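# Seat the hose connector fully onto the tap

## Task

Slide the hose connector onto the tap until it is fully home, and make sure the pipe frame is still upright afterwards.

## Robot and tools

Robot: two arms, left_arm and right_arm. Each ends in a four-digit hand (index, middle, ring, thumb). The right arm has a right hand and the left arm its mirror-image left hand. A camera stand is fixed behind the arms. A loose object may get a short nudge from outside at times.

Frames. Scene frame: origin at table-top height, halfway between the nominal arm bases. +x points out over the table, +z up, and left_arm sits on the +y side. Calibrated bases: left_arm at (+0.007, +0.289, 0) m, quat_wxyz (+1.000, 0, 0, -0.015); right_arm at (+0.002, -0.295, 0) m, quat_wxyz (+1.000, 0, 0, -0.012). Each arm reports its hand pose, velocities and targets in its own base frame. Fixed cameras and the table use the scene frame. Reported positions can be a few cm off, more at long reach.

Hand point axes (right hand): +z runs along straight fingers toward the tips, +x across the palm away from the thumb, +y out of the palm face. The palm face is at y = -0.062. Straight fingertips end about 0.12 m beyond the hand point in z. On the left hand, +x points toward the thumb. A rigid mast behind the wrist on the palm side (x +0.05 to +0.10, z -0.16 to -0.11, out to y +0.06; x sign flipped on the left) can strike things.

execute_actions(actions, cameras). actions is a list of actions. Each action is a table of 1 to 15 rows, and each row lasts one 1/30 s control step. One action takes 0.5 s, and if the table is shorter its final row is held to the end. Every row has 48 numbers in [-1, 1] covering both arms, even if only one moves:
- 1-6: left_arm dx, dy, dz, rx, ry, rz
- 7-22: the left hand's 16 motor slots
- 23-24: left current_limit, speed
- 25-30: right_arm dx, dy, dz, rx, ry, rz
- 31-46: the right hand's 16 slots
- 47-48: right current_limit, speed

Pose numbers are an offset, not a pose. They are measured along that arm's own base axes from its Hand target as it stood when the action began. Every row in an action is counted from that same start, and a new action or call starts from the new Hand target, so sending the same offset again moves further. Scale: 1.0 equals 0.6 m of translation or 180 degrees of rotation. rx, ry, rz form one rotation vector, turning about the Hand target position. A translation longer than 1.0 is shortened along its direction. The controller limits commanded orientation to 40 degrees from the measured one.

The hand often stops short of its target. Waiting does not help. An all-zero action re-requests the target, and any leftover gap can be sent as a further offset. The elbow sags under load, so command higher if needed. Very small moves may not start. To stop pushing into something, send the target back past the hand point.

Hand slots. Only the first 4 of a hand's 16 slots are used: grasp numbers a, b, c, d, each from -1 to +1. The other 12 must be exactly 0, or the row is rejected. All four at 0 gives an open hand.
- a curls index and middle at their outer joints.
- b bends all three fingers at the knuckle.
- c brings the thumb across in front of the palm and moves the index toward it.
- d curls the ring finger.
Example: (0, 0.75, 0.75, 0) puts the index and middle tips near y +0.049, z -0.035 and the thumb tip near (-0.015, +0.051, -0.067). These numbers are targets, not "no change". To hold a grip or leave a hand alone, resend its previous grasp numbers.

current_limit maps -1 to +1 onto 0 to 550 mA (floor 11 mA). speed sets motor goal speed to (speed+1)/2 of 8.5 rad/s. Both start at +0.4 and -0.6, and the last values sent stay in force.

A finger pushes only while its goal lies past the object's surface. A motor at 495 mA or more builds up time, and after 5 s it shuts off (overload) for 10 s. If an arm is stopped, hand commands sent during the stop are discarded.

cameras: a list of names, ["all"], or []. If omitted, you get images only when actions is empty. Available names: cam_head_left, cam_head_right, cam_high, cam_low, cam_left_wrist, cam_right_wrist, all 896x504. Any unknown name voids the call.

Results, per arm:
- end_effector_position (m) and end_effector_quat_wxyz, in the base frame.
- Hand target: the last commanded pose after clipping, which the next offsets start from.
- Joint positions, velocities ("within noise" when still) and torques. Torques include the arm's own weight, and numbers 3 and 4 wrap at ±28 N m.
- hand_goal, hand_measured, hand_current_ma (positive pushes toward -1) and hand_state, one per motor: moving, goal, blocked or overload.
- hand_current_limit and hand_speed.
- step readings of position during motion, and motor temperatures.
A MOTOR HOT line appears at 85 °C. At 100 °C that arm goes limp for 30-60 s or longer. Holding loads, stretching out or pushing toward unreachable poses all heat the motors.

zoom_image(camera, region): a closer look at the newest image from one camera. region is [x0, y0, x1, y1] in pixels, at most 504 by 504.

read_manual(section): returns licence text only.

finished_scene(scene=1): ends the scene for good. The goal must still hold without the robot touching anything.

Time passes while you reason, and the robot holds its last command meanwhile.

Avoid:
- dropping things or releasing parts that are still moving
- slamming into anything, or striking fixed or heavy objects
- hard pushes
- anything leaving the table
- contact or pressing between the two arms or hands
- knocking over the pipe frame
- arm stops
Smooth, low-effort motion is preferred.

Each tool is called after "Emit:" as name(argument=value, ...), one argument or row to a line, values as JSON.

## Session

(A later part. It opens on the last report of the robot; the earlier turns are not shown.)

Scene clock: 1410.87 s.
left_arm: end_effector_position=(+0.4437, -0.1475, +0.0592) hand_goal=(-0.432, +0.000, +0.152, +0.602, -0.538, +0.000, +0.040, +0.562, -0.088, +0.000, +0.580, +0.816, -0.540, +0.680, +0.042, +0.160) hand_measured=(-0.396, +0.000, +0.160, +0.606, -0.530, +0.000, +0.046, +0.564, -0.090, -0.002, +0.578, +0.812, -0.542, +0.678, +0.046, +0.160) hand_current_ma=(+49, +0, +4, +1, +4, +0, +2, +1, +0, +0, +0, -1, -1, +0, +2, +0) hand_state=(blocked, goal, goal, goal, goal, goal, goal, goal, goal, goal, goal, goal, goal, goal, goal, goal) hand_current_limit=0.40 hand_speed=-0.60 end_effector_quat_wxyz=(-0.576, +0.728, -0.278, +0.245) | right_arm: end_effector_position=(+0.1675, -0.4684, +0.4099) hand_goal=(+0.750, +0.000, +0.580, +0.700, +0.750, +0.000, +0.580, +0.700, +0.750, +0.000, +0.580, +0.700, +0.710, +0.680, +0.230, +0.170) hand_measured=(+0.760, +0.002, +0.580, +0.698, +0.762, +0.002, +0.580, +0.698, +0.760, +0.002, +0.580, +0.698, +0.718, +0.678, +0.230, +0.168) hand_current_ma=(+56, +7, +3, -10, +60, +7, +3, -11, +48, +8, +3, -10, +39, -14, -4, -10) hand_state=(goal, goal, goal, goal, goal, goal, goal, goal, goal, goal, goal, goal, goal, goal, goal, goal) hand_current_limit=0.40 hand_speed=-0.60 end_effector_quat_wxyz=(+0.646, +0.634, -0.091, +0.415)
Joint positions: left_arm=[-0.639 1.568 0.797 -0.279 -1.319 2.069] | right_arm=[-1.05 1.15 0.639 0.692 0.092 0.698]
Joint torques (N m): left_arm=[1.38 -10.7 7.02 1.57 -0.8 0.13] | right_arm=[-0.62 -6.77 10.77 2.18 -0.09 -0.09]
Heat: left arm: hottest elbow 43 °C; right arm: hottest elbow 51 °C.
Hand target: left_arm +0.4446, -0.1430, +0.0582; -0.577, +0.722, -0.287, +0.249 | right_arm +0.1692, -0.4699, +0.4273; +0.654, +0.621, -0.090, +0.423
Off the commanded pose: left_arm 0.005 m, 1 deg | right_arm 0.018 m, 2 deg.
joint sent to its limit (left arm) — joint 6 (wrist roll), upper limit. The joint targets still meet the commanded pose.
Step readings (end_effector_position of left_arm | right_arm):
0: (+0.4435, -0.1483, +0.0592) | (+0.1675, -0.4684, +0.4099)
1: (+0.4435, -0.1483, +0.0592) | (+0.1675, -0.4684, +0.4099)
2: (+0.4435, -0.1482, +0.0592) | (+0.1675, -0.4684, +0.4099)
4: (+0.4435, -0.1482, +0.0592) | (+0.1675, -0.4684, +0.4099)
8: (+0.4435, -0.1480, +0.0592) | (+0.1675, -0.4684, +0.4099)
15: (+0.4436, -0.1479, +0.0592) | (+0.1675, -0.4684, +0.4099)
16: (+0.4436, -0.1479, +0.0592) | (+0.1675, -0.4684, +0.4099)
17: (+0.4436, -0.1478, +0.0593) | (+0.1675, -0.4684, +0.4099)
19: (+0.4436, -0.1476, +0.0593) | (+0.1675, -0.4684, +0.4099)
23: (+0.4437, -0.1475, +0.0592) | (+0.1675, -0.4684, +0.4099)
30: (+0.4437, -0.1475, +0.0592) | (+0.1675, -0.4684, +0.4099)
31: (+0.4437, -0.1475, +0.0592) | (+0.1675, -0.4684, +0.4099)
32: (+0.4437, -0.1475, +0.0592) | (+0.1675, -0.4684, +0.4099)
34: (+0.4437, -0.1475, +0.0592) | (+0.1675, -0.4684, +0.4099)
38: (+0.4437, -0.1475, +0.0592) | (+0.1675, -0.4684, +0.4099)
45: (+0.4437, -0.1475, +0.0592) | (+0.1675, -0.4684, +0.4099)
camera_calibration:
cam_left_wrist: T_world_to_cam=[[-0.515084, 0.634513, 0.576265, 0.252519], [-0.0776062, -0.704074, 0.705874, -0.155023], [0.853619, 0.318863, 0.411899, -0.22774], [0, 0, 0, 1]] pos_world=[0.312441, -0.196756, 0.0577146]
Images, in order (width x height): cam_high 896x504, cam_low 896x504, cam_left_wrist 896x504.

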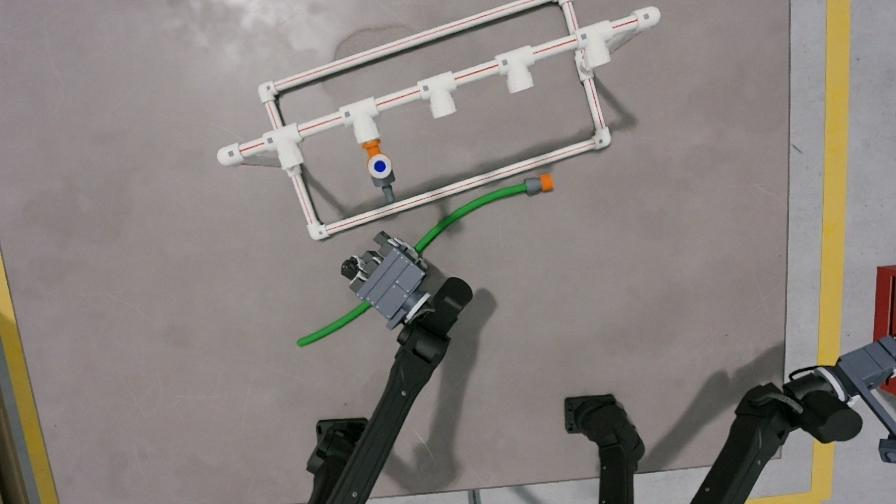

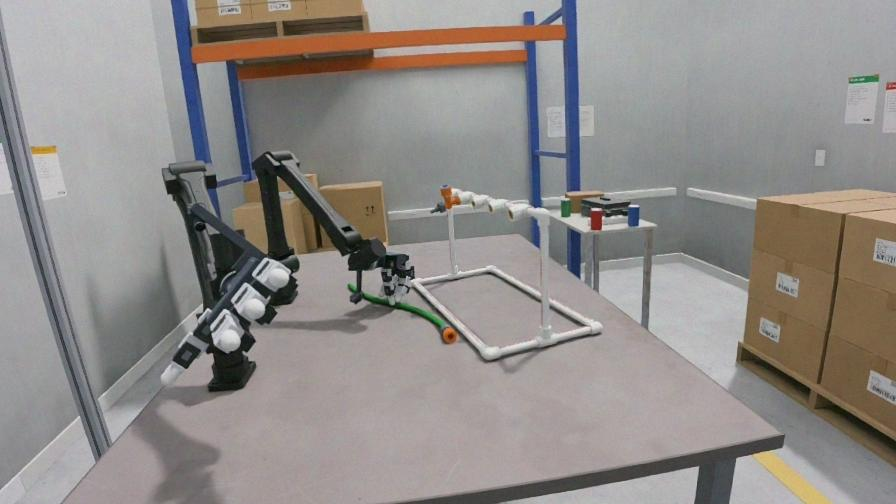

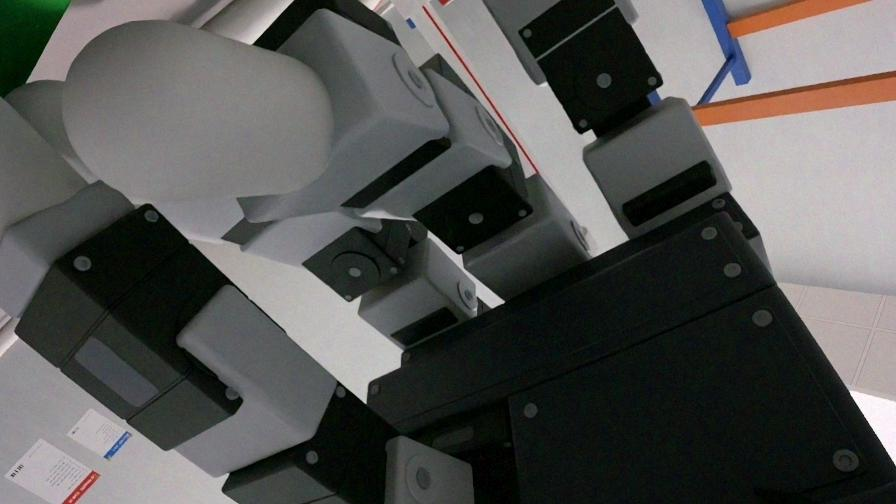

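Emit:
execute_actions(
  actions=[
    [[0,0,0,0,0,0,0.25,0.85,0.75,0,0,0,0,0,0,0,0,0,0,0,0,0,0.4,-0.6,0,0,0,0,0,0,0,0,0,0,0,0,0,0,0,0,0,0,0,0,0,0,0.4,-0.6]],
    [[-0.02,0,0.04,0,0,0,0.25,0.85,0.75,0,0,0,0,0,0,0,0,0,0,0,0,0,0.4,-0.6,0,0,0,0,0,0,0,0,0,0,0,0,0,0,0,0,0,0,0,0,0,0,0.4,-0.6]],
    [[-0.04,0,0.04,0,0,0,0.25,0.85,0.75,0,0,0,0,0,0,0,0,0,0,0,0,0,0.4,-0.6,0,0,0,0,0,0,0,0,0,0,0,0,0,0,0,0,0,0,0,0,0,0,0.4,-0.6]],
  ],
  cameras=["cam_low", "cam_high", "cam_left_wrist"],
)

Emit:
zoom_image(
  camera="cam_low",
  region=[340, 230, 460, 320],
)

Scene clock: 1425.70 s.
left_arm: end_effector_position=(+0.4086, -0.1386, +0.1023) hand_goal=(-0.634, +0.000, +0.198, +0.632, -0.800, +0.000, +0.010, +0.562, -0.312, +0.000, +0.580, +0.846, -0.540, +0.680, +0.042, +0.190) hand_measured=(-0.488, +0.002, +0.230, +0.652, -0.786, +0.000, +0.016, +0.564, -0.312, -0.002, +0.578, +0.842, -0.542, +0.678, +0.062, +0.198) hand_current_ma=(+385, +0, +39, +17, +10, +0, +3, +1, +0, +0, +0, -1, -1, +0, +25, +6) hand_state=(blocked, goal, blocked, goal, goal, goal, goal, goal, goal, goal, goal, goal, goal, goal, goal, goal) hand_current_limit=0.40 hand_speed=-0.60 end_effector_quat_wxyz=(-0.579, +0.721, -0.292, +0.242) | right_arm: end_effector_position=(+0.1675, -0.4684, +0.4099) hand_goal=(+0.750, +0.000, +0.580, +0.700, +0.750, +0.000, +0.580, +0.700, +0.750, +0.000, +0.580, +0.700, +0.710, +0.680, +0.230, +0.170) hand_measured=(+0.760, +0.002, +0.580, +0.698, +0.762, +0.002, +0.580, +0.698, +0.760, +0.002, +0.580, +0.698, +0.718, +0.678, +0.230, +0.168) hand_current_ma=(+56, +7, +3, -10, +60, +7, +3, -11, +48, +8, +3, -10, +39, -14, -4, -10) hand_state=(goal, goal, goal, goal, goal, goal, goal, goal, goal, goal, goal, goal, goal, goal, goal, goal) hand_current_limit=0.40 hand_speed=-0.60 end_effector_quat_wxyz=(+0.646, +0.634, -0.091, +0.415)
Joint positions: left_arm=[-0.677 1.406 0.771 -0.489 -1.334 2.018] | right_arm=[-1.05 1.15 0.639 0.692 0.092 0.698]
Joint torques (N m): left_arm=[-0.09 -9.35 8.38 0.55 -0.93 -0.25] | right_arm=[-0.62 -6.77 10.77 2.18 -0.09 -0.09]
Motor temperatures (°C): left_arm=[26 36 42 26 30 27] | right_arm=[27 29 51 28 24 25]
Heat: left arm: hottest elbow 42 °C; right arm: hottest elbow 51 °C.
Hand target: left_arm +0.4085, -0.1431, +0.1061; -0.577, +0.722, -0.287, +0.250 | right_arm +0.1692, -0.4699, +0.4273; +0.654, +0.621, -0.090, +0.423
Off the commanded pose: left_arm 0.006 m, 1 deg | right_arm 0.018 m, 2 deg.
Step readings (end_effector_position of left_arm | right_arm):
0: (+0.4437, -0.1475, +0.0592) | (+0.1675, -0.4684, +0.4099)
1: (+0.4437, -0.1475, +0.0592) | (+0.1675, -0.4684, +0.4099)
2: (+0.4437, -0.1475, +0.0592) | (+0.1675, -0.4684, +0.4099)
4: (+0.4437, -0.1475, +0.0592) | (+0.1675, -0.4684, +0.4099)
8: (+0.4437, -0.1475, +0.0592) | (+0.1675, -0.4684, +0.4099)
15: (+0.4437, -0.1475, +0.0592) | (+0.1675, -0.4684, +0.4099)
16: (+0.4437, -0.1475, +0.0592) | (+0.1675, -0.4684, +0.4099)
17: (+0.4436, -0.1475, +0.0594) | (+0.1675, -0.4684, +0.4099)
19: (+0.4422, -0.1464, +0.0610) | (+0.1675, -0.4684, +0.4099)
23: (+0.4388, -0.1438, +0.0715) | (+0.1675, -0.4684, +0.4099)
30: (+0.4383, -0.1432, +0.0812) | (+0.1675, -0.4684, +0.4099)
31: (+0.4380, -0.1430, +0.0811) | (+0.1675, -0.4684, +0.4099)
32: (+0.4365, -0.1429, +0.0811) | (+0.1675, -0.4684, +0.4099)
34: (+0.4296, -0.1404, +0.0832) | (+0.1675, -0.4684, +0.4099)
38: (+0.4163, -0.1388, +0.0948) | (+0.1675, -0.4684, +0.4099)
45: (+0.4098, -0.1394, +0.1031) | (+0.1675, -0.4684, +0.4099)
camera_calibration:
cam_left_wrist: T_world_to_cam=[[-0.493804, 0.632412, 0.596835, 0.192967], [-0.0815557, -0.717011, 0.692275, -0.180689], [0.86574, 0.293173, 0.40564, -0.226247], [0, 0, 0, 1]] pos_world=[0.276422, -0.185261, 0.101692]
Images, in order (width x height): cam_high 896x504, cam_low 896x504, cam_left_wrist 896x504.

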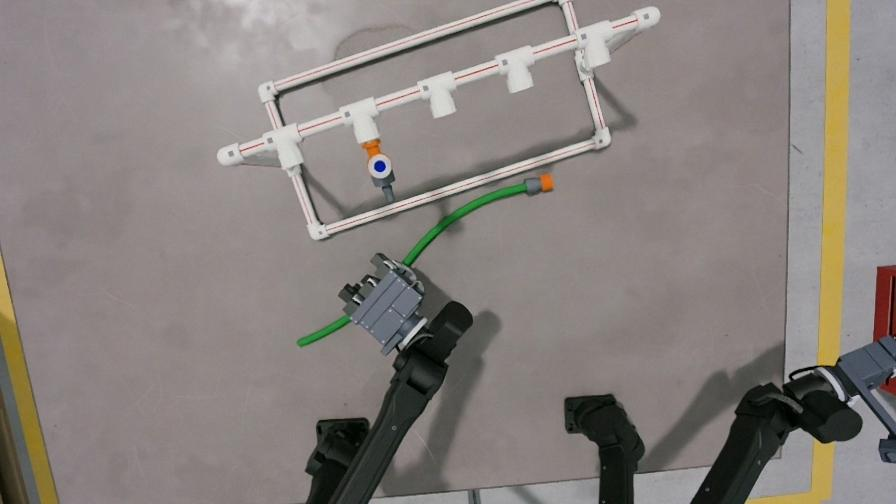

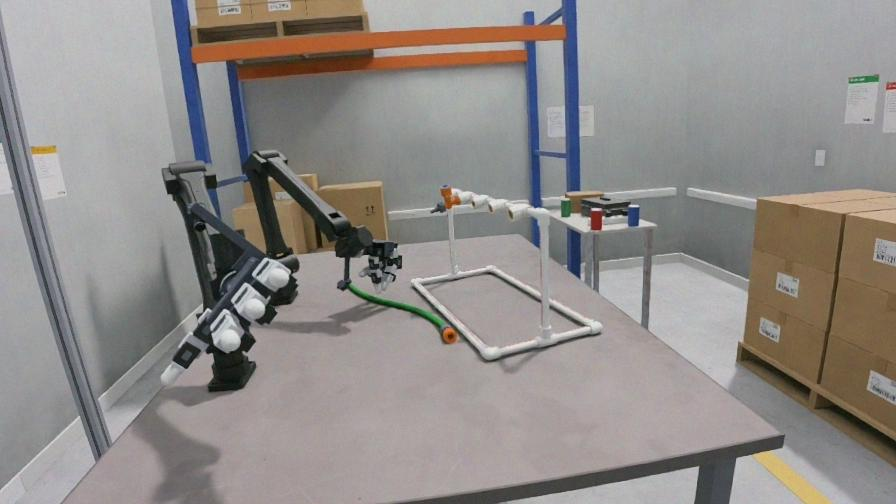

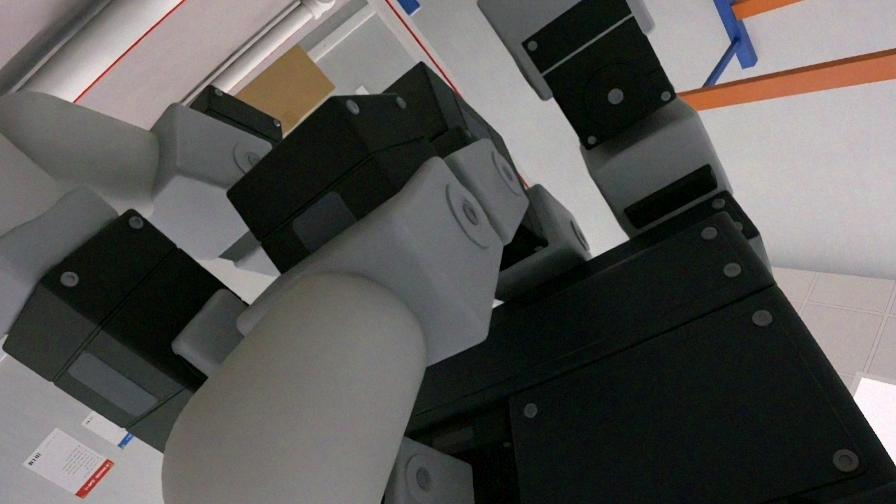

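Scaled by 4.200.

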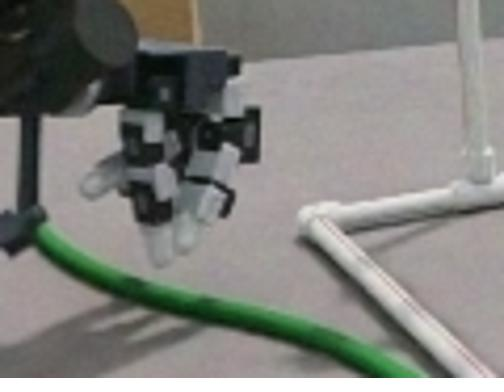

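Emit:
execute_actions(
  actions=[
    [[0.005,-0.005,0,0,0,0,0.25,0.25,0.75,0,0,0,0,0,0,0,0,0,0,0,0,0,0.4,-0.4,0,0,0,0,0,0,0,0,0,0,0,0,0,0,0,0,0,0,0,0,0,0,0.4,-0.6]],
    [[0.0038,-0.003,-0.05,0,0,0,0.25,0.25,0.75,0,0,0,0,0,0,0,0,0,0,0,0,0,0.4,-0.4,0,0,0,0,0,0,0,0,0,0,0,0,0,0,0,0,0,0,0,0,0,0,0.4,-0.6]],
    [[0,0,-0.05,0,0,0,0.25,0.25,0.75,0,0,0,0,0,0,0,0,0,0,0,0,0,0.4,-0.4,0,0,0,0,0,0,0,0,0,0,0,0,0,0,0,0,0,0,0,0,0,0,0.4,-0.6]],
    [[0,0,0,0,0,0,0.25,0.25,0.75,0,0,0,0,0,0,0,0,0,0,0,0,0,0.4,-0.4,0,0,0,0,0,0,0,0,0,0,0,0,0,0,0,0,0,0,0,0,0,0,0.4,-0.6]],
  ],
  cameras=["cam_low", "cam_high", "cam_left_wrist"],
)

Emit:
zoom_image(
  camera="cam_low",
  region=[340, 230, 440, 310],
)

Scene clock: 1454.07 s.
left_arm: end_effector_position=(+0.4158, -0.1446, +0.0475) hand_goal=(+0.176, +0.000, +0.018, +0.512, +0.250, +0.000, +0.130, +0.562, +0.588, +0.000, +0.580, +0.726, -0.540, +0.680, +0.042, +0.070) hand_measured=(+0.164, -0.002, +0.018, +0.512, +0.238, +0.000, +0.128, +0.564, +0.570, -0.002, +0.578, +0.728, -0.542, +0.678, +0.044, +0.072) hand_current_ma=(-8, +0, +0, +0, -10, +0, +0, +1, -18, +0, +0, +1, -1, +0, +1, +1) hand_state=(goal, goal, goal, goal, goal, goal, goal, goal, goal, goal, goal, goal, goal, goal, goal, goal) hand_current_limit=0.40 hand_speed=-0.40 end_effector_quat_wxyz=(-0.580, +0.723, -0.286, +0.244) | right_arm: end_effector_position=(+0.1675, -0.4684, +0.4099) hand_goal=(+0.750, +0.000, +0.580, +0.700, +0.750, +0.000, +0.580, +0.700, +0.750, +0.000, +0.580, +0.700, +0.710, +0.680, +0.230, +0.170) hand_measured=(+0.760, +0.002, +0.580, +0.698, +0.762, +0.002, +0.580, +0.698, +0.760, +0.002, +0.580, +0.698, +0.718, +0.678, +0.230, +0.168) hand_current_ma=(+56, +7, +3, -10, +60, +7, +3, -11, +48, +8, +3, -10, +39, -14, -4, -10) hand_state=(goal, goal, goal, goal, goal, goal, goal, goal, goal, goal, goal, goal, goal, goal, goal, goal) hand_current_limit=0.40 hand_speed=-0.60 end_effector_quat_wxyz=(+0.646, +0.634, -0.091, +0.415)
Joint positions: left_arm=[-0.679 1.55 0.74 -0.341 -1.34 1.979] | right_arm=[-1.05 1.15 0.639 0.692 0.092 0.698]
Joint torques (N m): left_arm=[-0.03 -10.11 6.46 1.5 -0.93 -0.04] | right_arm=[-0.62 -6.77 10.76 2.17 -0.09 -0.09]
Heat: left arm: hottest elbow 41 °C; right arm: hottest elbow 51 °C.
Hand target: left_arm +0.4138, -0.1478, +0.0462; -0.578, +0.722, -0.287, +0.249 | right_arm +0.1692, -0.4699, +0.4273; +0.654, +0.621, -0.090, +0.423
Off the commanded pose: left_arm 0.004 m, 1 deg | right_arm 0.018 m, 2 deg.
Step readings (end_effector_position of left_arm | right_arm):
0: (+0.4087, -0.1386, +0.1023) | (+0.1675, -0.4684, +0.4099)
1: (+0.4086, -0.1386, +0.1024) | (+0.1675, -0.4684, +0.4099)
2: (+0.4085, -0.1385, +0.1023) | (+0.1675, -0.4684, +0.4099)
4: (+0.4079, -0.1384, +0.1020) | (+0.1675, -0.4684, +0.4099)
8: (+0.4072, -0.1379, +0.1017) | (+0.1675, -0.4684, +0.4099)
15: (+0.4070, -0.1375, +0.1016) | (+0.1675, -0.4684, +0.4099)
16: (+0.4070, -0.1375, +0.1016) | (+0.1675, -0.4684, +0.4099)
17: (+0.4072, -0.1375, +0.1010) | (+0.1675, -0.4684, +0.4099)
19: (+0.4091, -0.1390, +0.0971) | (+0.1675, -0.4684, +0.4099)
23: (+0.4120, -0.1414, +0.0830) | (+0.1675, -0.4684, +0.4099)
30: (+0.4142, -0.1436, +0.0767) | (+0.1675, -0.4684, +0.4099)
31: (+0.4145, -0.1438, +0.0769) | (+0.1675, -0.4684, +0.4099)
32: (+0.4150, -0.1442, +0.0765) | (+0.1675, -0.4684, +0.4099)
34: (+0.4164, -0.1453, +0.0729) | (+0.1675, -0.4684, +0.4099)
38: (+0.4147, -0.1440, +0.0565) | (+0.1675, -0.4684, +0.4099)
45: (+0.4139, -0.1430, +0.0466) | (+0.1675, -0.4684, +0.4099)
46: (+0.4143, -0.1433, +0.0468) | (+0.1675, -0.4684, +0.4099)
47: (+0.4145, -0.1436, +0.0469) | (+0.1675, -0.4684, +0.4099)
49: (+0.4150, -0.1439, +0.0471) | (+0.1675, -0.4684, +0.4099)
53: (+0.4154, -0.1443, +0.0473) | (+0.1675, -0.4684, +0.4099)
60: (+0.4158, -0.1446, +0.0475) | (+0.1675, -0.4684, +0.4099)
camera_calibration:
cam_left_wrist: T_world_to_cam=[[-0.505156, 0.631326, 0.588426, 0.237912], [-0.08198, -0.713835, 0.6955, -0.145951], [0.859126, 0.303096, 0.412354, -0.204642], [0, 0, 0, 1]] pos_world=[0.284031, -0.192359, 0.0458999]
Images, in order (width x height): cam_high 896x504, cam_low 896x504, cam_left_wrist 896x504.

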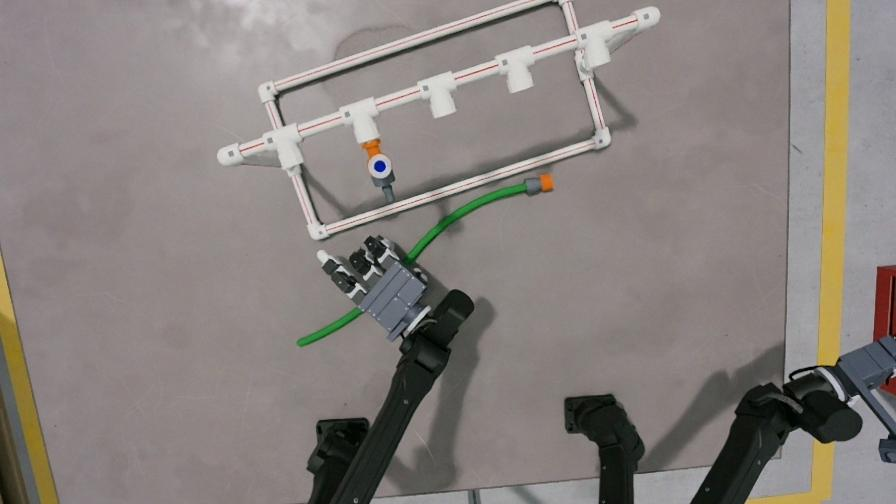

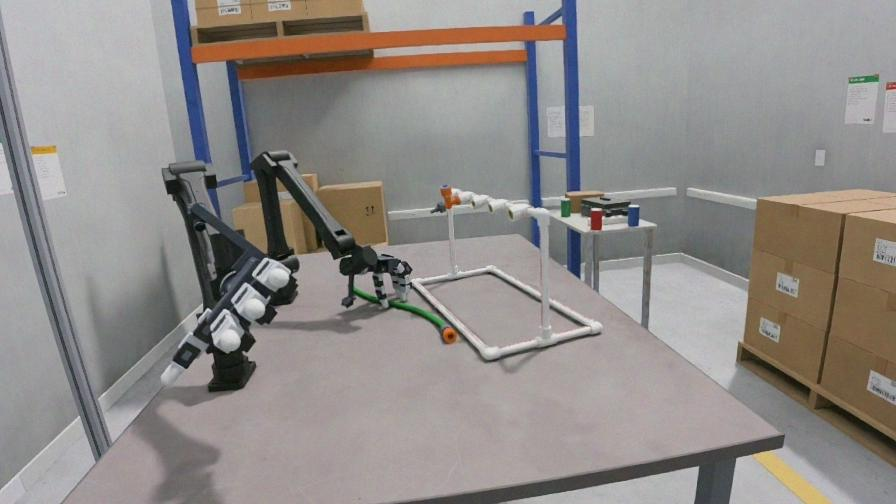

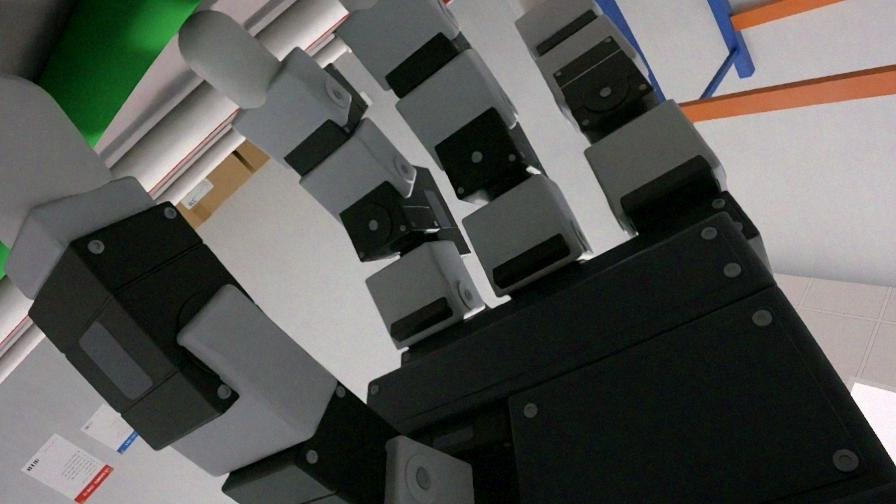

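Scaled by 5.040.

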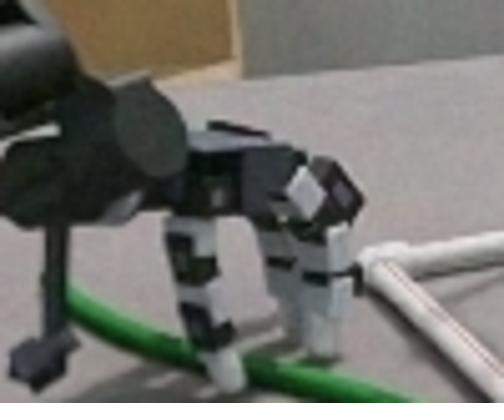

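Emit:
execute_actions(
  actions=[
    [[0,0,0,0,0,0,0.25,0.45,0.75,0,0,0,0,0,0,0,0,0,0,0,0,0,0.4,-0.6,0,0,0,0,0,0,0,0,0,0,0,0,0,0,0,0,0,0,0,0,0,0,0.4,-0.6]],
    [[0,0,0,0,0,0,0.25,0.55,0.75,0,0,0,0,0,0,0,0,0,0,0,0,0,0.4,-0.6,0,0,0,0,0,0,0,0,0,0,0,0,0,0,0,0,0,0,0,0,0,0,0.4,-0.6]],
    [[0,0,0,0,0,0,0.25,0.6,0.75,0,0,0,0,0,0,0,0,0,0,0,0,0,0.4,-0.6,0,0,0,0,0,0,0,0,0,0,0,0,0,0,0,0,0,0,0,0,0,0,0.4,-0.6]],
  ],
  cameras=["cam_low", "cam_left_wrist"],
)

Emit:
zoom_image(
  camera="cam_low",
  region=[340, 230, 440, 310],
)

Scene clock: 1466.00 s.
left_arm: end_effector_position=(+0.4167, -0.1450, +0.0480) hand_goal=(-0.298, +0.000, +0.122, +0.582, -0.362, +0.000, +0.060, +0.562, +0.062, +0.000, +0.580, +0.796, -0.540, +0.680, +0.042, +0.140) hand_measured=(-0.262, -0.004, +0.128, +0.584, -0.308, +0.000, +0.082, +0.568, +0.058, -0.002, +0.578, +0.792, -0.534, +0.680, +0.062, +0.148) hand_current_ma=(+51, -1, +3, +0, +97, +0, +22, +2, -1, +0, +0, -1, +2, +0, +27, +8) hand_state=(blocked, goal, goal, goal, blocked, goal, blocked, goal, goal, goal, goal, goal, goal, goal, goal, goal) hand_current_limit=0.40 hand_speed=-0.60 end_effector_quat_wxyz=(-0.580, +0.723, -0.284, +0.246) | right_arm: end_effector_position=(+0.1675, -0.4684, +0.4099) hand_goal=(+0.750, +0.000, +0.580, +0.700, +0.750, +0.000, +0.580, +0.700, +0.750, +0.000, +0.580, +0.700, +0.710, +0.680, +0.230, +0.170) hand_measured=(+0.760, +0.002, +0.580, +0.698, +0.762, +0.002, +0.580, +0.698, +0.760, +0.002, +0.580, +0.698, +0.718, +0.678, +0.230, +0.168) hand_current_ma=(+56, +7, +3, -10, +60, +7, +3, -11, +48, +8, +3, -10, +39, -14, -4, -10) hand_state=(goal, goal, goal, goal, goal, goal, goal, goal, goal, goal, goal, goal, goal, goal, goal, goal) hand_current_limit=0.40 hand_speed=-0.60 end_effector_quat_wxyz=(+0.646, +0.634, -0.091, +0.415)
Joint positions: left_arm=[-0.679 1.55 0.74 -0.335 -1.341 1.979] | right_arm=[-1.05 1.15 0.639 0.692 0.092 0.698]
Joint torques (N m): left_arm=[-0.09 -10.11 6.32 1.18 -0.76 -0.03] | right_arm=[-0.62 -6.77 10.77 2.18 -0.09 -0.09]
Heat: left arm: hottest elbow 41 °C; right arm: hottest elbow 51 °C.
Hand target: left_arm +0.4138, -0.1477, +0.0462; -0.578, +0.722, -0.287, +0.249 | right_arm +0.1692, -0.4699, +0.4273; +0.654, +0.621, -0.090, +0.423
Off the commanded pose: left_arm 0.004 m, 1 deg | right_arm 0.018 m, 2 deg.
Step readings (end_effector_position of left_arm | right_arm):
0: (+0.4158, -0.1446, +0.0475) | (+0.1675, -0.4684, +0.4099)
1: (+0.4158, -0.1446, +0.0475) | (+0.1675, -0.4684, +0.4099)
2: (+0.4158, -0.1446, +0.0475) | (+0.1675, -0.4684, +0.4099)
4: (+0.4159, -0.1443, +0.0478) | (+0.1675, -0.4684, +0.4099)
8: (+0.4168, -0.1433, +0.0494) | (+0.1675, -0.4684, +0.4099)
15: (+0.4171, -0.1431, +0.0499) | (+0.1675, -0.4684, +0.4099)
16: (+0.4172, -0.1431, +0.0500) | (+0.1675, -0.4684, +0.4099)
17: (+0.4172, -0.1430, +0.0500) | (+0.1675, -0.4684, +0.4099)
19: (+0.4172, -0.1429, +0.0501) | (+0.1675, -0.4684, +0.4099)
23: (+0.4168, -0.1445, +0.0485) | (+0.1675, -0.4684, +0.4099)
30: (+0.4167, -0.1450, +0.0480) | (+0.1675, -0.4684, +0.4099)
31: (+0.4167, -0.1450, +0.0480) | (+0.1675, -0.4684, +0.4099)
32: (+0.4167, -0.1450, +0.0480) | (+0.1675, -0.4684, +0.4099)
34: (+0.4167, -0.1450, +0.0480) | (+0.1675, -0.4684, +0.4099)
38: (+0.4167, -0.1450, +0.0480) | (+0.1675, -0.4684, +0.4099)
45: (+0.4167, -0.1450, +0.0480) | (+0.1675, -0.4684, +0.4099)
camera_calibration:
cam_left_wrist: T_world_to_cam=[[-0.508662, 0.632563, 0.584061, 0.240169], [-0.0850291, -0.711971, 0.697042, -0.145071], [0.856757, 0.304897, 0.415939, -0.204495], [0, 0, 0, 1]] pos_world=[0.285032, -0.192859, 0.045904]
Images, in order (width x height): cam_low 896x504, cam_left_wrist 896x504.

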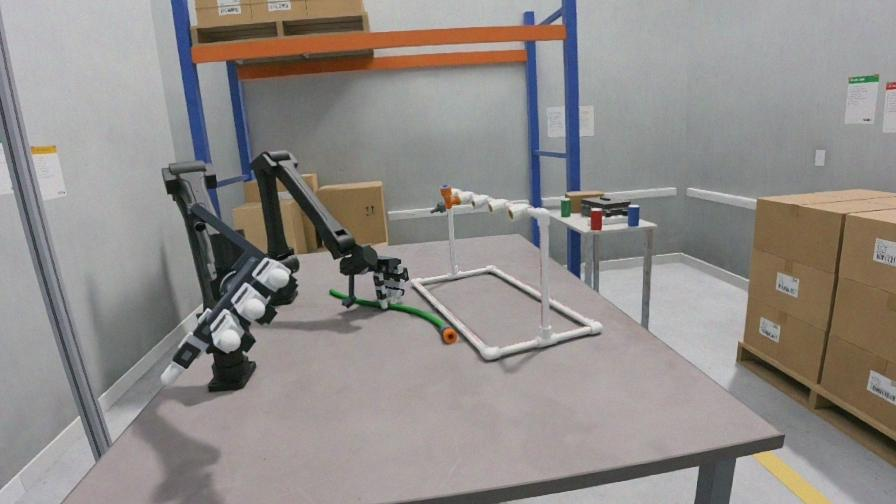

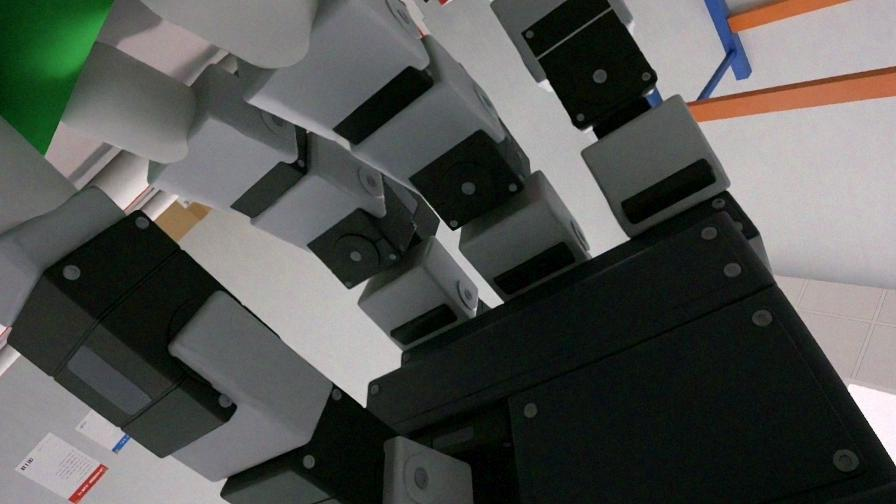

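Scaled by 5.040.

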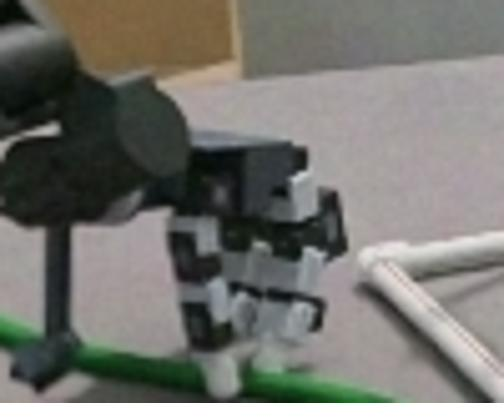

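Emit:
execute_actions(
  actions=[
    [[0,0,0,0,0,0,0.25,0.72,0.75,0,0,0,0,0,0,0,0,0,0,0,0,0,0.4,-0.6,0,0,0,0,0,0,0,0,0,0,0,0,0,0,0,0,0,0,0,0,0,0,0.4,-0.6]],
    [[-0.01,0,0.04,0,0,0,0.25,0.72,0.75,0,0,0,0,0,0,0,0,0,0,0,0,0,0.4,-0.6,0,0,0,0,0,0,0,0,0,0,0,0,0,0,0,0,0,0,0,0,0,0,0.4,-0.6]],
    [[-0.04,0,0.04,0,0,0,0.25,0.72,0.75,0,0,0,0,0,0,0,0,0,0,0,0,0,0.4,-0.6,0,0,0,0,0,0,0,0,0,0,0,0,0,0,0,0,0,0,0,0,0,0,0.4,-0.6]],
  ],
  cameras=["cam_low", "cam_high", "cam_left_wrist"],
)

Emit:
zoom_image(
  camera="cam_low",
  region=[320, 230, 460, 340],
)

Scene clock: 1479.80 s.
left_arm: end_effector_position=(+0.3781, -0.1380, +0.0860) hand_goal=(-0.460, +0.000, +0.158, +0.606, -0.572, +0.000, +0.036, +0.562, -0.118, +0.000, +0.580, +0.820, -0.540, +0.680, +0.042, +0.164) hand_measured=(-0.356, -0.002, +0.186, +0.622, -0.564, +0.000, +0.042, +0.564, -0.120, +0.000, +0.582, +0.822, -0.534, +0.680, +0.082, +0.182) hand_current_ma=(+276, -1, +30, +12, +5, +0, +3, +1, +0, +0, +0, +1, +3, +0, +80, +26) hand_state=(blocked, goal, blocked, goal, goal, goal, goal, goal, goal, goal, goal, goal, goal, goal, blocked, goal) hand_current_limit=0.40 hand_speed=-0.60 end_effector_quat_wxyz=(-0.580, +0.719, -0.299, +0.238) | right_arm: end_effector_position=(+0.1675, -0.4684, +0.4099) hand_goal=(+0.750, +0.000, +0.580, +0.700, +0.750, +0.000, +0.580, +0.700, +0.750, +0.000, +0.580, +0.700, +0.710, +0.680, +0.230, +0.170) hand_measured=(+0.760, +0.002, +0.580, +0.698, +0.762, +0.002, +0.580, +0.698, +0.760, +0.002, +0.580, +0.698, +0.718, +0.678, +0.230, +0.168) hand_current_ma=(+56, +7, +3, -10, +60, +7, +3, -11, +48, +8, +3, -10, +39, -14, -4, -10) hand_state=(goal, goal, goal, goal, goal, goal, goal, goal, goal, goal, goal, goal, goal, goal, goal, goal) hand_current_limit=0.40 hand_speed=-0.60 end_effector_quat_wxyz=(+0.646, +0.634, -0.091, +0.415)
Joint positions: left_arm=[-0.731 1.406 0.737 -0.666 -1.349 1.817] | right_arm=[-1.05 1.15 0.639 0.692 0.092 0.698]
Joint torques (N m): left_arm=[-0.32 -8.53 9.33 0.36 -1.06 -0.26] | right_arm=[-0.62 -6.71 10.77 2.19 -0.09 -0.09]
Heat: left arm: hottest elbow 41 °C; right arm: hottest elbow 51 °C.
Hand target: left_arm +0.3837, -0.1477, +0.0941; -0.578, +0.722, -0.287, +0.249 | right_arm +0.1692, -0.4699, +0.4273; +0.654, +0.621, -0.090, +0.423
Off the commanded pose: left_arm 0.014 m, 2 deg | right_arm 0.018 m, 2 deg.
Step readings (end_effector_position of left_arm | right_arm):
0: (+0.4167, -0.1450, +0.0480) | (+0.1675, -0.4684, +0.4099)
1: (+0.4167, -0.1450, +0.0480) | (+0.1675, -0.4684, +0.4099)
2: (+0.4168, -0.1449, +0.0481) | (+0.1675, -0.4684, +0.4099)
4: (+0.4168, -0.1449, +0.0481) | (+0.1675, -0.4684, +0.4099)
8: (+0.4168, -0.1445, +0.0485) | (+0.1675, -0.4684, +0.4099)
15: (+0.4168, -0.1445, +0.0485) | (+0.1675, -0.4684, +0.4099)
16: (+0.4168, -0.1445, +0.0485) | (+0.1675, -0.4684, +0.4099)
17: (+0.4167, -0.1446, +0.0489) | (+0.1675, -0.4684, +0.4099)
19: (+0.4143, -0.1435, +0.0505) | (+0.1675, -0.4684, +0.4099)
23: (+0.4098, -0.1424, +0.0578) | (+0.1675, -0.4684, +0.4099)
30: (+0.4060, -0.1411, +0.0614) | (+0.1675, -0.4684, +0.4099)
31: (+0.4056, -0.1410, +0.0613) | (+0.1675, -0.4684, +0.4099)
32: (+0.4041, -0.1410, +0.0616) | (+0.1675, -0.4684, +0.4099)
34: (+0.3986, -0.1401, +0.0653) | (+0.1675, -0.4684, +0.4099)
38: (+0.3893, -0.1421, +0.0808) | (+0.1675, -0.4684, +0.4099)
45: (+0.3804, -0.1401, +0.0867) | (+0.1675, -0.4684, +0.4099)
camera_calibration:
cam_left_wrist: T_world_to_cam=[[-0.482676, 0.629631, 0.60876, 0.181662], [-0.0767728, -0.722834, 0.686744, -0.173636], [0.872427, 0.284739, 0.397233, -0.196421], [0, 0, 0, 1]] pos_world=[0.245716, -0.183962, 0.08668]
Images, in order (width x height): cam_high 896x504, cam_low 896x504, cam_left_wrist 896x504.

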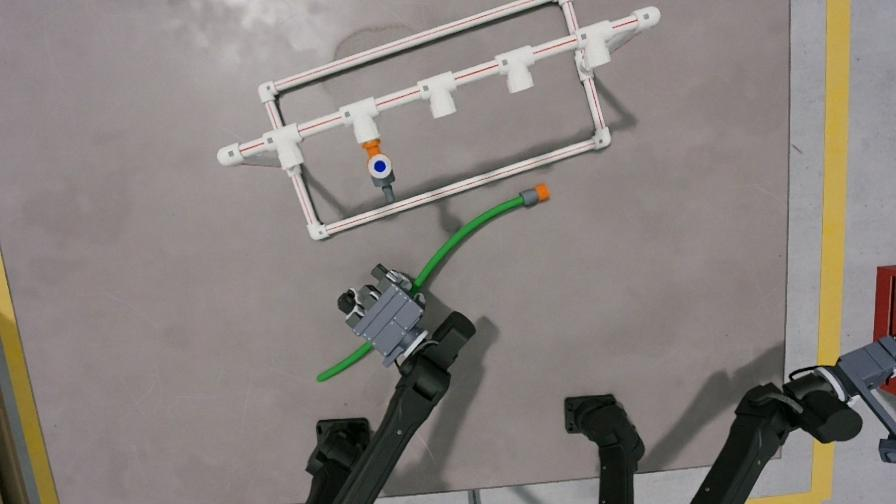

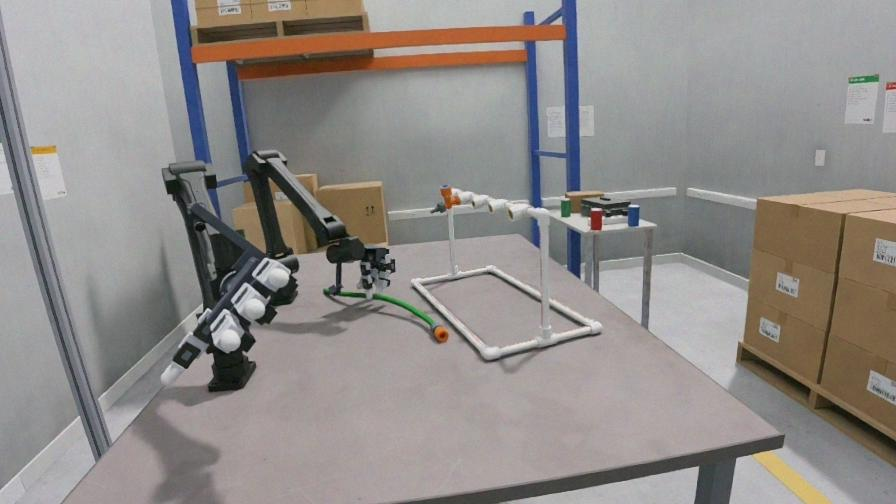

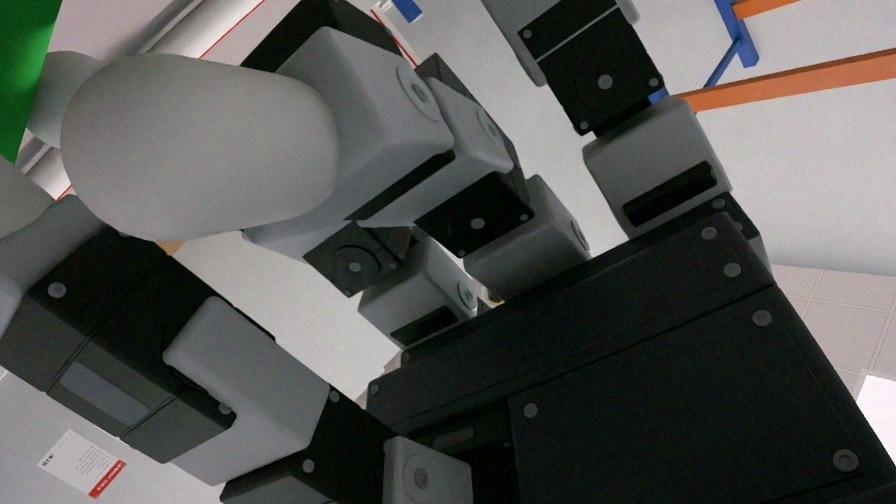

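Scaled by 3.600.

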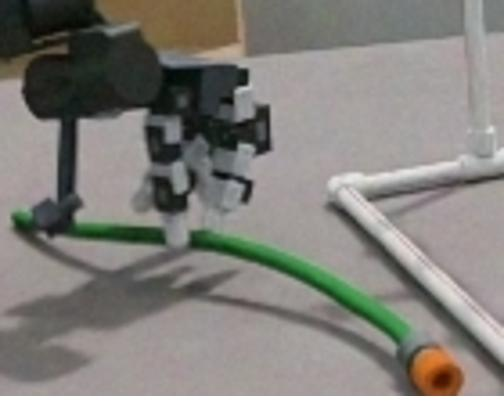

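Emit:
execute_actions(
  actions=[
    [[-0.055,0,0.01,0,0,0,0.25,0.72,0.75,0,0,0,0,0,0,0,0,0,0,0,0,0,0.4,-0.6,0,0,0,0,0,0,0,0,0,0,0,0,0,0,0,0,0,0,0,0,0,0,0.4,-0.6]],
    [[-0.055,0,0,0,0,0,0.25,0.72,0.75,0,0,0,0,0,0,0,0,0,0,0,0,0,0.4,-0.6,0,0,0,0,0,0,0,0,0,0,0,0,0,0,0,0,0,0,0,0,0,0,0.4,-0.6]],
    [[-0.055,0,0,0,0,0,0.25,0.72,0.75,0,0,0,0,0,0,0,0,0,0,0,0,0,0.4,-0.6,0,0,0,0,0,0,0,0,0,0,0,0,0,0,0,0,0,0,0,0,0,0,0.4,-0.6]],
  ],
  cameras=["cam_low", "cam_high"],
)

Scene clock: 1490.87 s.
left_arm: end_effector_position=(+0.2812, -0.1367, +0.0941) hand_goal=(-0.460, +0.000, +0.158, +0.606, -0.572, +0.000, +0.036, +0.562, -0.118, +0.000, +0.580, +0.820, -0.540, +0.680, +0.042, +0.164) hand_measured=(-0.422, -0.004, +0.172, +0.614, -0.564, +0.000, +0.042, +0.564, -0.120, +0.000, +0.582, +0.822, -0.534, +0.680, +0.056, +0.172) hand_current_ma=(+56, -1, +11, +5, +4, +0, +3, +1, -1, +0, +0, +1, +2, +0, +15, +6) hand_state=(blocked, goal, goal, goal, goal, goal, goal, goal, goal, goal, goal, goal, goal, goal, goal, goal) hand_current_limit=0.40 hand_speed=-0.60 end_effector_quat_wxyz=(-0.572, +0.721, -0.305, +0.243) | right_arm: end_effector_position=(+0.1675, -0.4684, +0.4099) hand_goal=(+0.750, +0.000, +0.580, +0.700, +0.750, +0.000, +0.580, +0.700, +0.750, +0.000, +0.580, +0.700, +0.710, +0.680, +0.230, +0.170) hand_measured=(+0.760, +0.002, +0.580, +0.698, +0.762, +0.002, +0.580, +0.698, +0.760, +0.002, +0.580, +0.698, +0.718, +0.678, +0.230, +0.168) hand_current_ma=(+56, +7, +3, -10, +60, +7, +3, -11, +48, +8, +3, -10, +39, -14, -4, -10) hand_state=(goal, goal, goal, goal, goal, goal, goal, goal, goal, goal, goal, goal, goal, goal, goal, goal) hand_current_limit=0.40 hand_speed=-0.60 end_effector_quat_wxyz=(+0.646, +0.634, -0.091, +0.415)
Joint positions: left_arm=[-0.957 1.378 0.707 -1.485 -1.296 0.965] | right_arm=[-1.05 1.15 0.639 0.692 0.092 0.698]
Joint torques (N m): left_arm=[-0.09 -6.95 8.72 -0.95 -0.69 -0.21] | right_arm=[-0.56 -6.77 10.77 2.18 -0.09 -0.09]
Heat: left arm: hottest elbow 41 °C; right arm: hottest elbow 51 °C.
Hand target: left_arm +0.2848, -0.1478, +0.1002; -0.577, +0.722, -0.287, +0.249 | right_arm +0.1692, -0.4699, +0.4273; +0.654, +0.621, -0.090, +0.423
Off the commanded pose: left_arm 0.013 m, 2 deg | right_arm 0.018 m, 2 deg.
Step readings (end_effector_position of left_arm | right_arm):
0: (+0.3782, -0.1381, +0.0860) | (+0.1675, -0.4684, +0.4099)
1: (+0.3781, -0.1380, +0.0859) | (+0.1675, -0.4684, +0.4099)
2: (+0.3767, -0.1378, +0.0858) | (+0.1675, -0.4684, +0.4099)
4: (+0.3713, -0.1391, +0.0865) | (+0.1675, -0.4684, +0.4099)
8: (+0.3572, -0.1431, +0.0911) | (+0.1675, -0.4684, +0.4099)
15: (+0.3472, -0.1398, +0.0931) | (+0.1675, -0.4684, +0.4099)
16: (+0.3463, -0.1391, +0.0930) | (+0.1675, -0.4684, +0.4099)
17: (+0.3445, -0.1390, +0.0929) | (+0.1675, -0.4684, +0.4099)
19: (+0.3392, -0.1394, +0.0929) | (+0.1675, -0.4684, +0.4099)
23: (+0.3240, -0.1425, +0.0939) | (+0.1675, -0.4684, +0.4099)
30: (+0.3137, -0.1377, +0.0952) | (+0.1675, -0.4684, +0.4099)
31: (+0.3127, -0.1366, +0.0949) | (+0.1675, -0.4684, +0.4099)
32: (+0.3102, -0.1365, +0.0943) | (+0.1675, -0.4684, +0.4099)
34: (+0.3048, -0.1381, +0.0945) | (+0.1675, -0.4684, +0.4099)
38: (+0.2913, -0.1447, +0.0967) | (+0.1675, -0.4684, +0.4099)
45: (+0.2820, -0.1390, +0.0986) | (+0.1675, -0.4684, +0.4099)
Images, in order (width x height): cam_high 896x504, cam_low 896x504.

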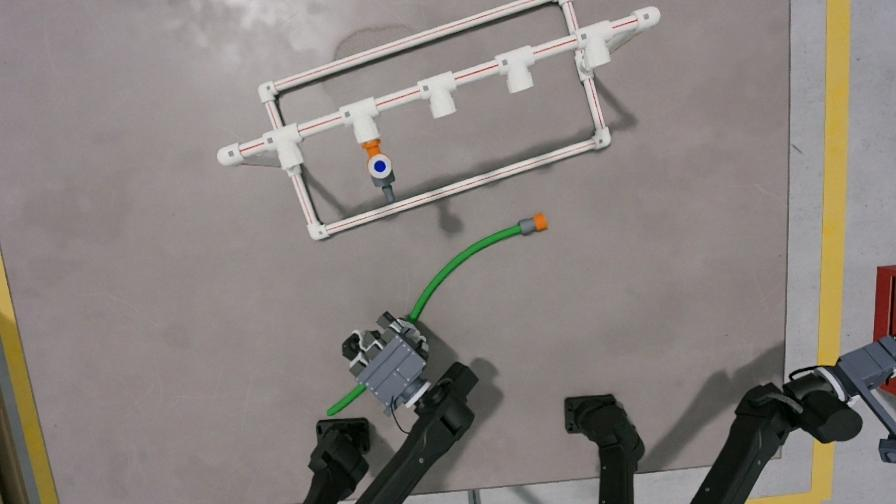

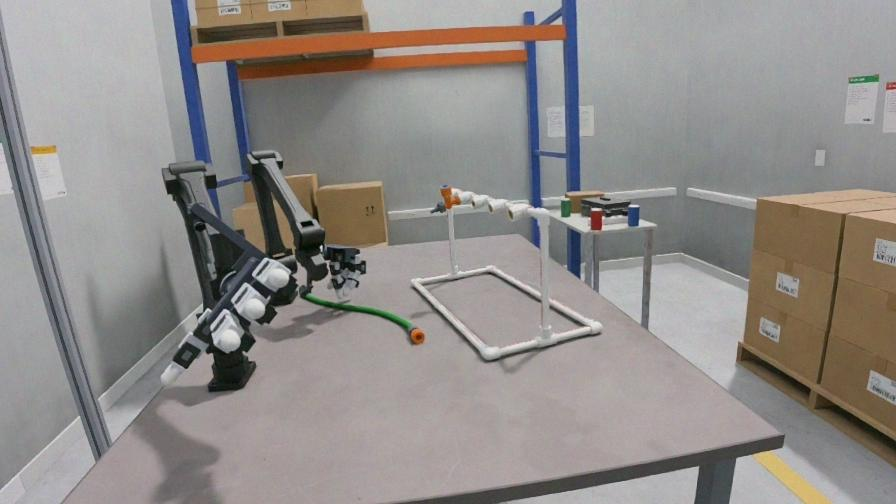

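Emit:
execute_actions(
  actions=[
    [[-0.03,0,-0.04,0,0,0.03,0.25,0.72,0.75,0,0,0,0,0,0,0,0,0,0,0,0,0,0.4,-0.6,0,0,0,0,0,0,0,0,0,0,0,0,0,0,0,0,0,0,0,0,0,0,0.4,-0.6]],
    [[-0.02,0,-0.04,0,0,0.03,0.25,0.72,0.75,0,0,0,0,0,0,0,0,0,0,0,0,0,0.4,-0.6,0,0,0,0,0,0,0,0,0,0,0,0,0,0,0,0,0,0,0,0,0,0,0.4,-0.6]],
    [[0,0,0,0,0,0,0.25,0.25,0.75,0,0,0,0,0,0,0,0,0,0,0,0,0,0.4,-0.6,0,0,0,0,0,0,0,0,0,0,0,0,0,0,0,0,0,0,0,0,0,0,0.4,-0.6]],
    [[0,0,0.06,0,0,0,0.25,0.25,0.75,0,0,0,0,0,0,0,0,0,0,0,0,0,0.4,-0.6,0,0,0,0,0,0,0,0,0,0,0,0,0,0,0,0,0,0,0,0,0,0,0.4,-0.6]],
  ],
  cameras=["cam_low", "cam_high"],
)

Emit:
zoom_image(
  camera="cam_high",
  region=[460, 170, 600, 270],
)

Scene clock: 1512.77 s.
left_arm: end_effector_position=(+0.2471, -0.1381, +0.0795) hand_goal=(+0.176, +0.000, +0.018, +0.512, +0.250, +0.000, +0.130, +0.562, +0.588, +0.000, +0.580, +0.726, -0.540, +0.680, +0.042, +0.070) hand_measured=(+0.164, -0.002, +0.016, +0.510, +0.236, +0.000, +0.126, +0.560, +0.568, -0.004, +0.574, +0.722, -0.538, +0.680, +0.044, +0.072) hand_current_ma=(-9, +0, -1, -1, -11, +0, -1, -1, -20, -1, -3, -1, +0, +0, +1, +1) hand_state=(goal, goal, goal, goal, goal, goal, goal, goal, goal, goal, goal, goal, goal, goal, goal, goal) hand_current_limit=0.40 hand_speed=-0.60 end_effector_quat_wxyz=(-0.560, +0.762, -0.255, +0.201) | right_arm: end_effector_position=(+0.1675, -0.4684, +0.4099) hand_goal=(+0.750, +0.000, +0.580, +0.700, +0.750, +0.000, +0.580, +0.700, +0.750, +0.000, +0.580, +0.700, +0.710, +0.680, +0.230, +0.170) hand_measured=(+0.760, +0.002, +0.580, +0.698, +0.762, +0.002, +0.580, +0.698, +0.760, +0.002, +0.580, +0.698, +0.718, +0.678, +0.230, +0.168) hand_current_ma=(+56, +7, +3, -10, +60, +7, +3, -11, +48, +8, +3, -10, +39, -14, -4, -10) hand_state=(goal, goal, goal, goal, goal, goal, goal, goal, goal, goal, goal, goal, goal, goal, goal, goal) hand_current_limit=0.40 hand_speed=-0.60 end_effector_quat_wxyz=(+0.646, +0.634, -0.091, +0.415)
Joint positions: left_arm=[-1.029 1.452 0.72 -1.696 -1.108 0.637] | right_arm=[-1.05 1.15 0.639 0.692 0.092 0.698]
Joint torques (N m): left_arm=[1.44 -7.77 8.42 -0.83 -0.72 0.15] | right_arm=[-0.62 -6.77 10.76 2.18 -0.09 -0.09]
Heat: left arm: hottest elbow 42 °C; right arm: hottest elbow 51 °C.
Hand target: left_arm +0.2547, -0.1477, +0.0881; -0.598, +0.746, -0.218, +0.194 | right_arm +0.1692, -0.4699, +0.4273; +0.654, +0.621, -0.090, +0.423
Off the commanded pose: left_arm 0.015 m, 6 deg | right_arm 0.018 m, 2 deg.
joint read past its limit (left arm) — joint 4 (wrist pitch), lower limit.
joint sent to its limit (left arm) — joint 4 (wrist pitch), lower limit. The joint targets are off in orientation, not in position.
Step readings (end_effector_position of left_arm | right_arm):
0: (+0.2812, -0.1367, +0.0941) | (+0.1675, -0.4684, +0.4099)
1: (+0.2809, -0.1367, +0.0938) | (+0.1675, -0.4684, +0.4099)
2: (+0.2789, -0.1363, +0.0924) | (+0.1675, -0.4684, +0.4099)
4: (+0.2718, -0.1353, +0.0868) | (+0.1675, -0.4684, +0.4099)
8: (+0.2615, -0.1336, +0.0742) | (+0.1675, -0.4684, +0.4099)
15: (+0.2568, -0.1296, +0.0662) | (+0.1675, -0.4684, +0.4099)
16: (+0.2568, -0.1296, +0.0664) | (+0.1675, -0.4684, +0.4099)
17: (+0.2553, -0.1297, +0.0653) | (+0.1675, -0.4684, +0.4099)
19: (+0.2511, -0.1294, +0.0601) | (+0.1675, -0.4684, +0.4099)
23: (+0.2466, -0.1290, +0.0500) | (+0.1675, -0.4684, +0.4099)
30: (+0.2464, -0.1314, +0.0498) | (+0.1675, -0.4684, +0.4099)
31: (+0.2464, -0.1315, +0.0498) | (+0.1675, -0.4684, +0.4099)
32: (+0.2463, -0.1315, +0.0497) | (+0.1675, -0.4684, +0.4099)
34: (+0.2461, -0.1328, +0.0498) | (+0.1675, -0.4684, +0.4099)
38: (+0.2460, -0.1346, +0.0496) | (+0.1675, -0.4684, +0.4099)
45: (+0.2484, -0.1359, +0.0504) | (+0.1675, -0.4684, +0.4099)
46: (+0.2484, -0.1359, +0.0504) | (+0.1675, -0.4684, +0.4099)
47: (+0.2485, -0.1361, +0.0509) | (+0.1675, -0.4684, +0.4099)
49: (+0.2488, -0.1369, +0.0553) | (+0.1675, -0.4684, +0.4099)
53: (+0.2501, -0.1395, +0.0715) | (+0.1675, -0.4684, +0.4099)
60: (+0.2485, -0.1390, +0.0800) | (+0.1675, -0.4684, +0.4099)
Images, in order (width x height): cam_high 896x504, cam_low 896x504.

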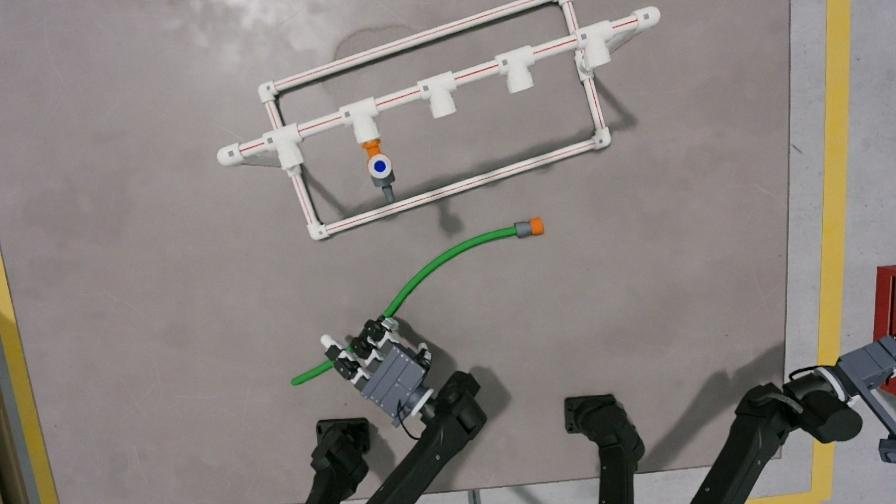

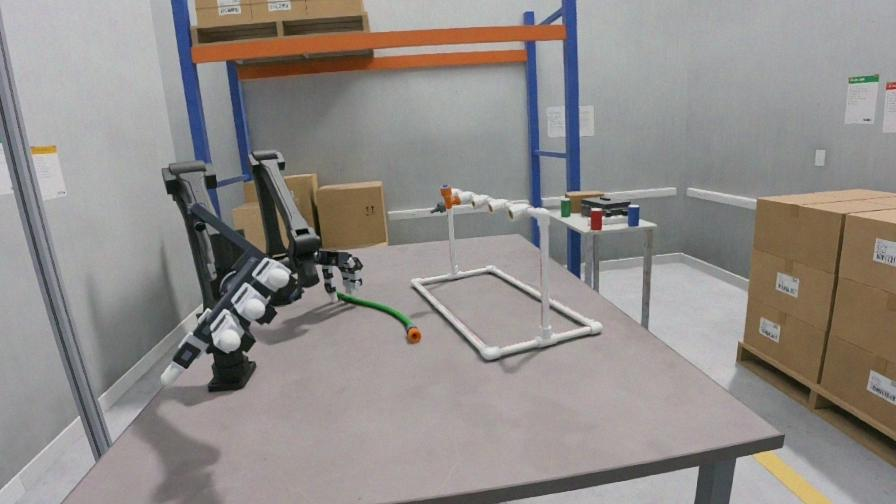

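Scaled by 3.600.

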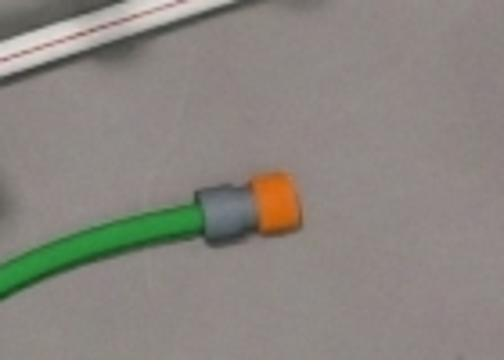

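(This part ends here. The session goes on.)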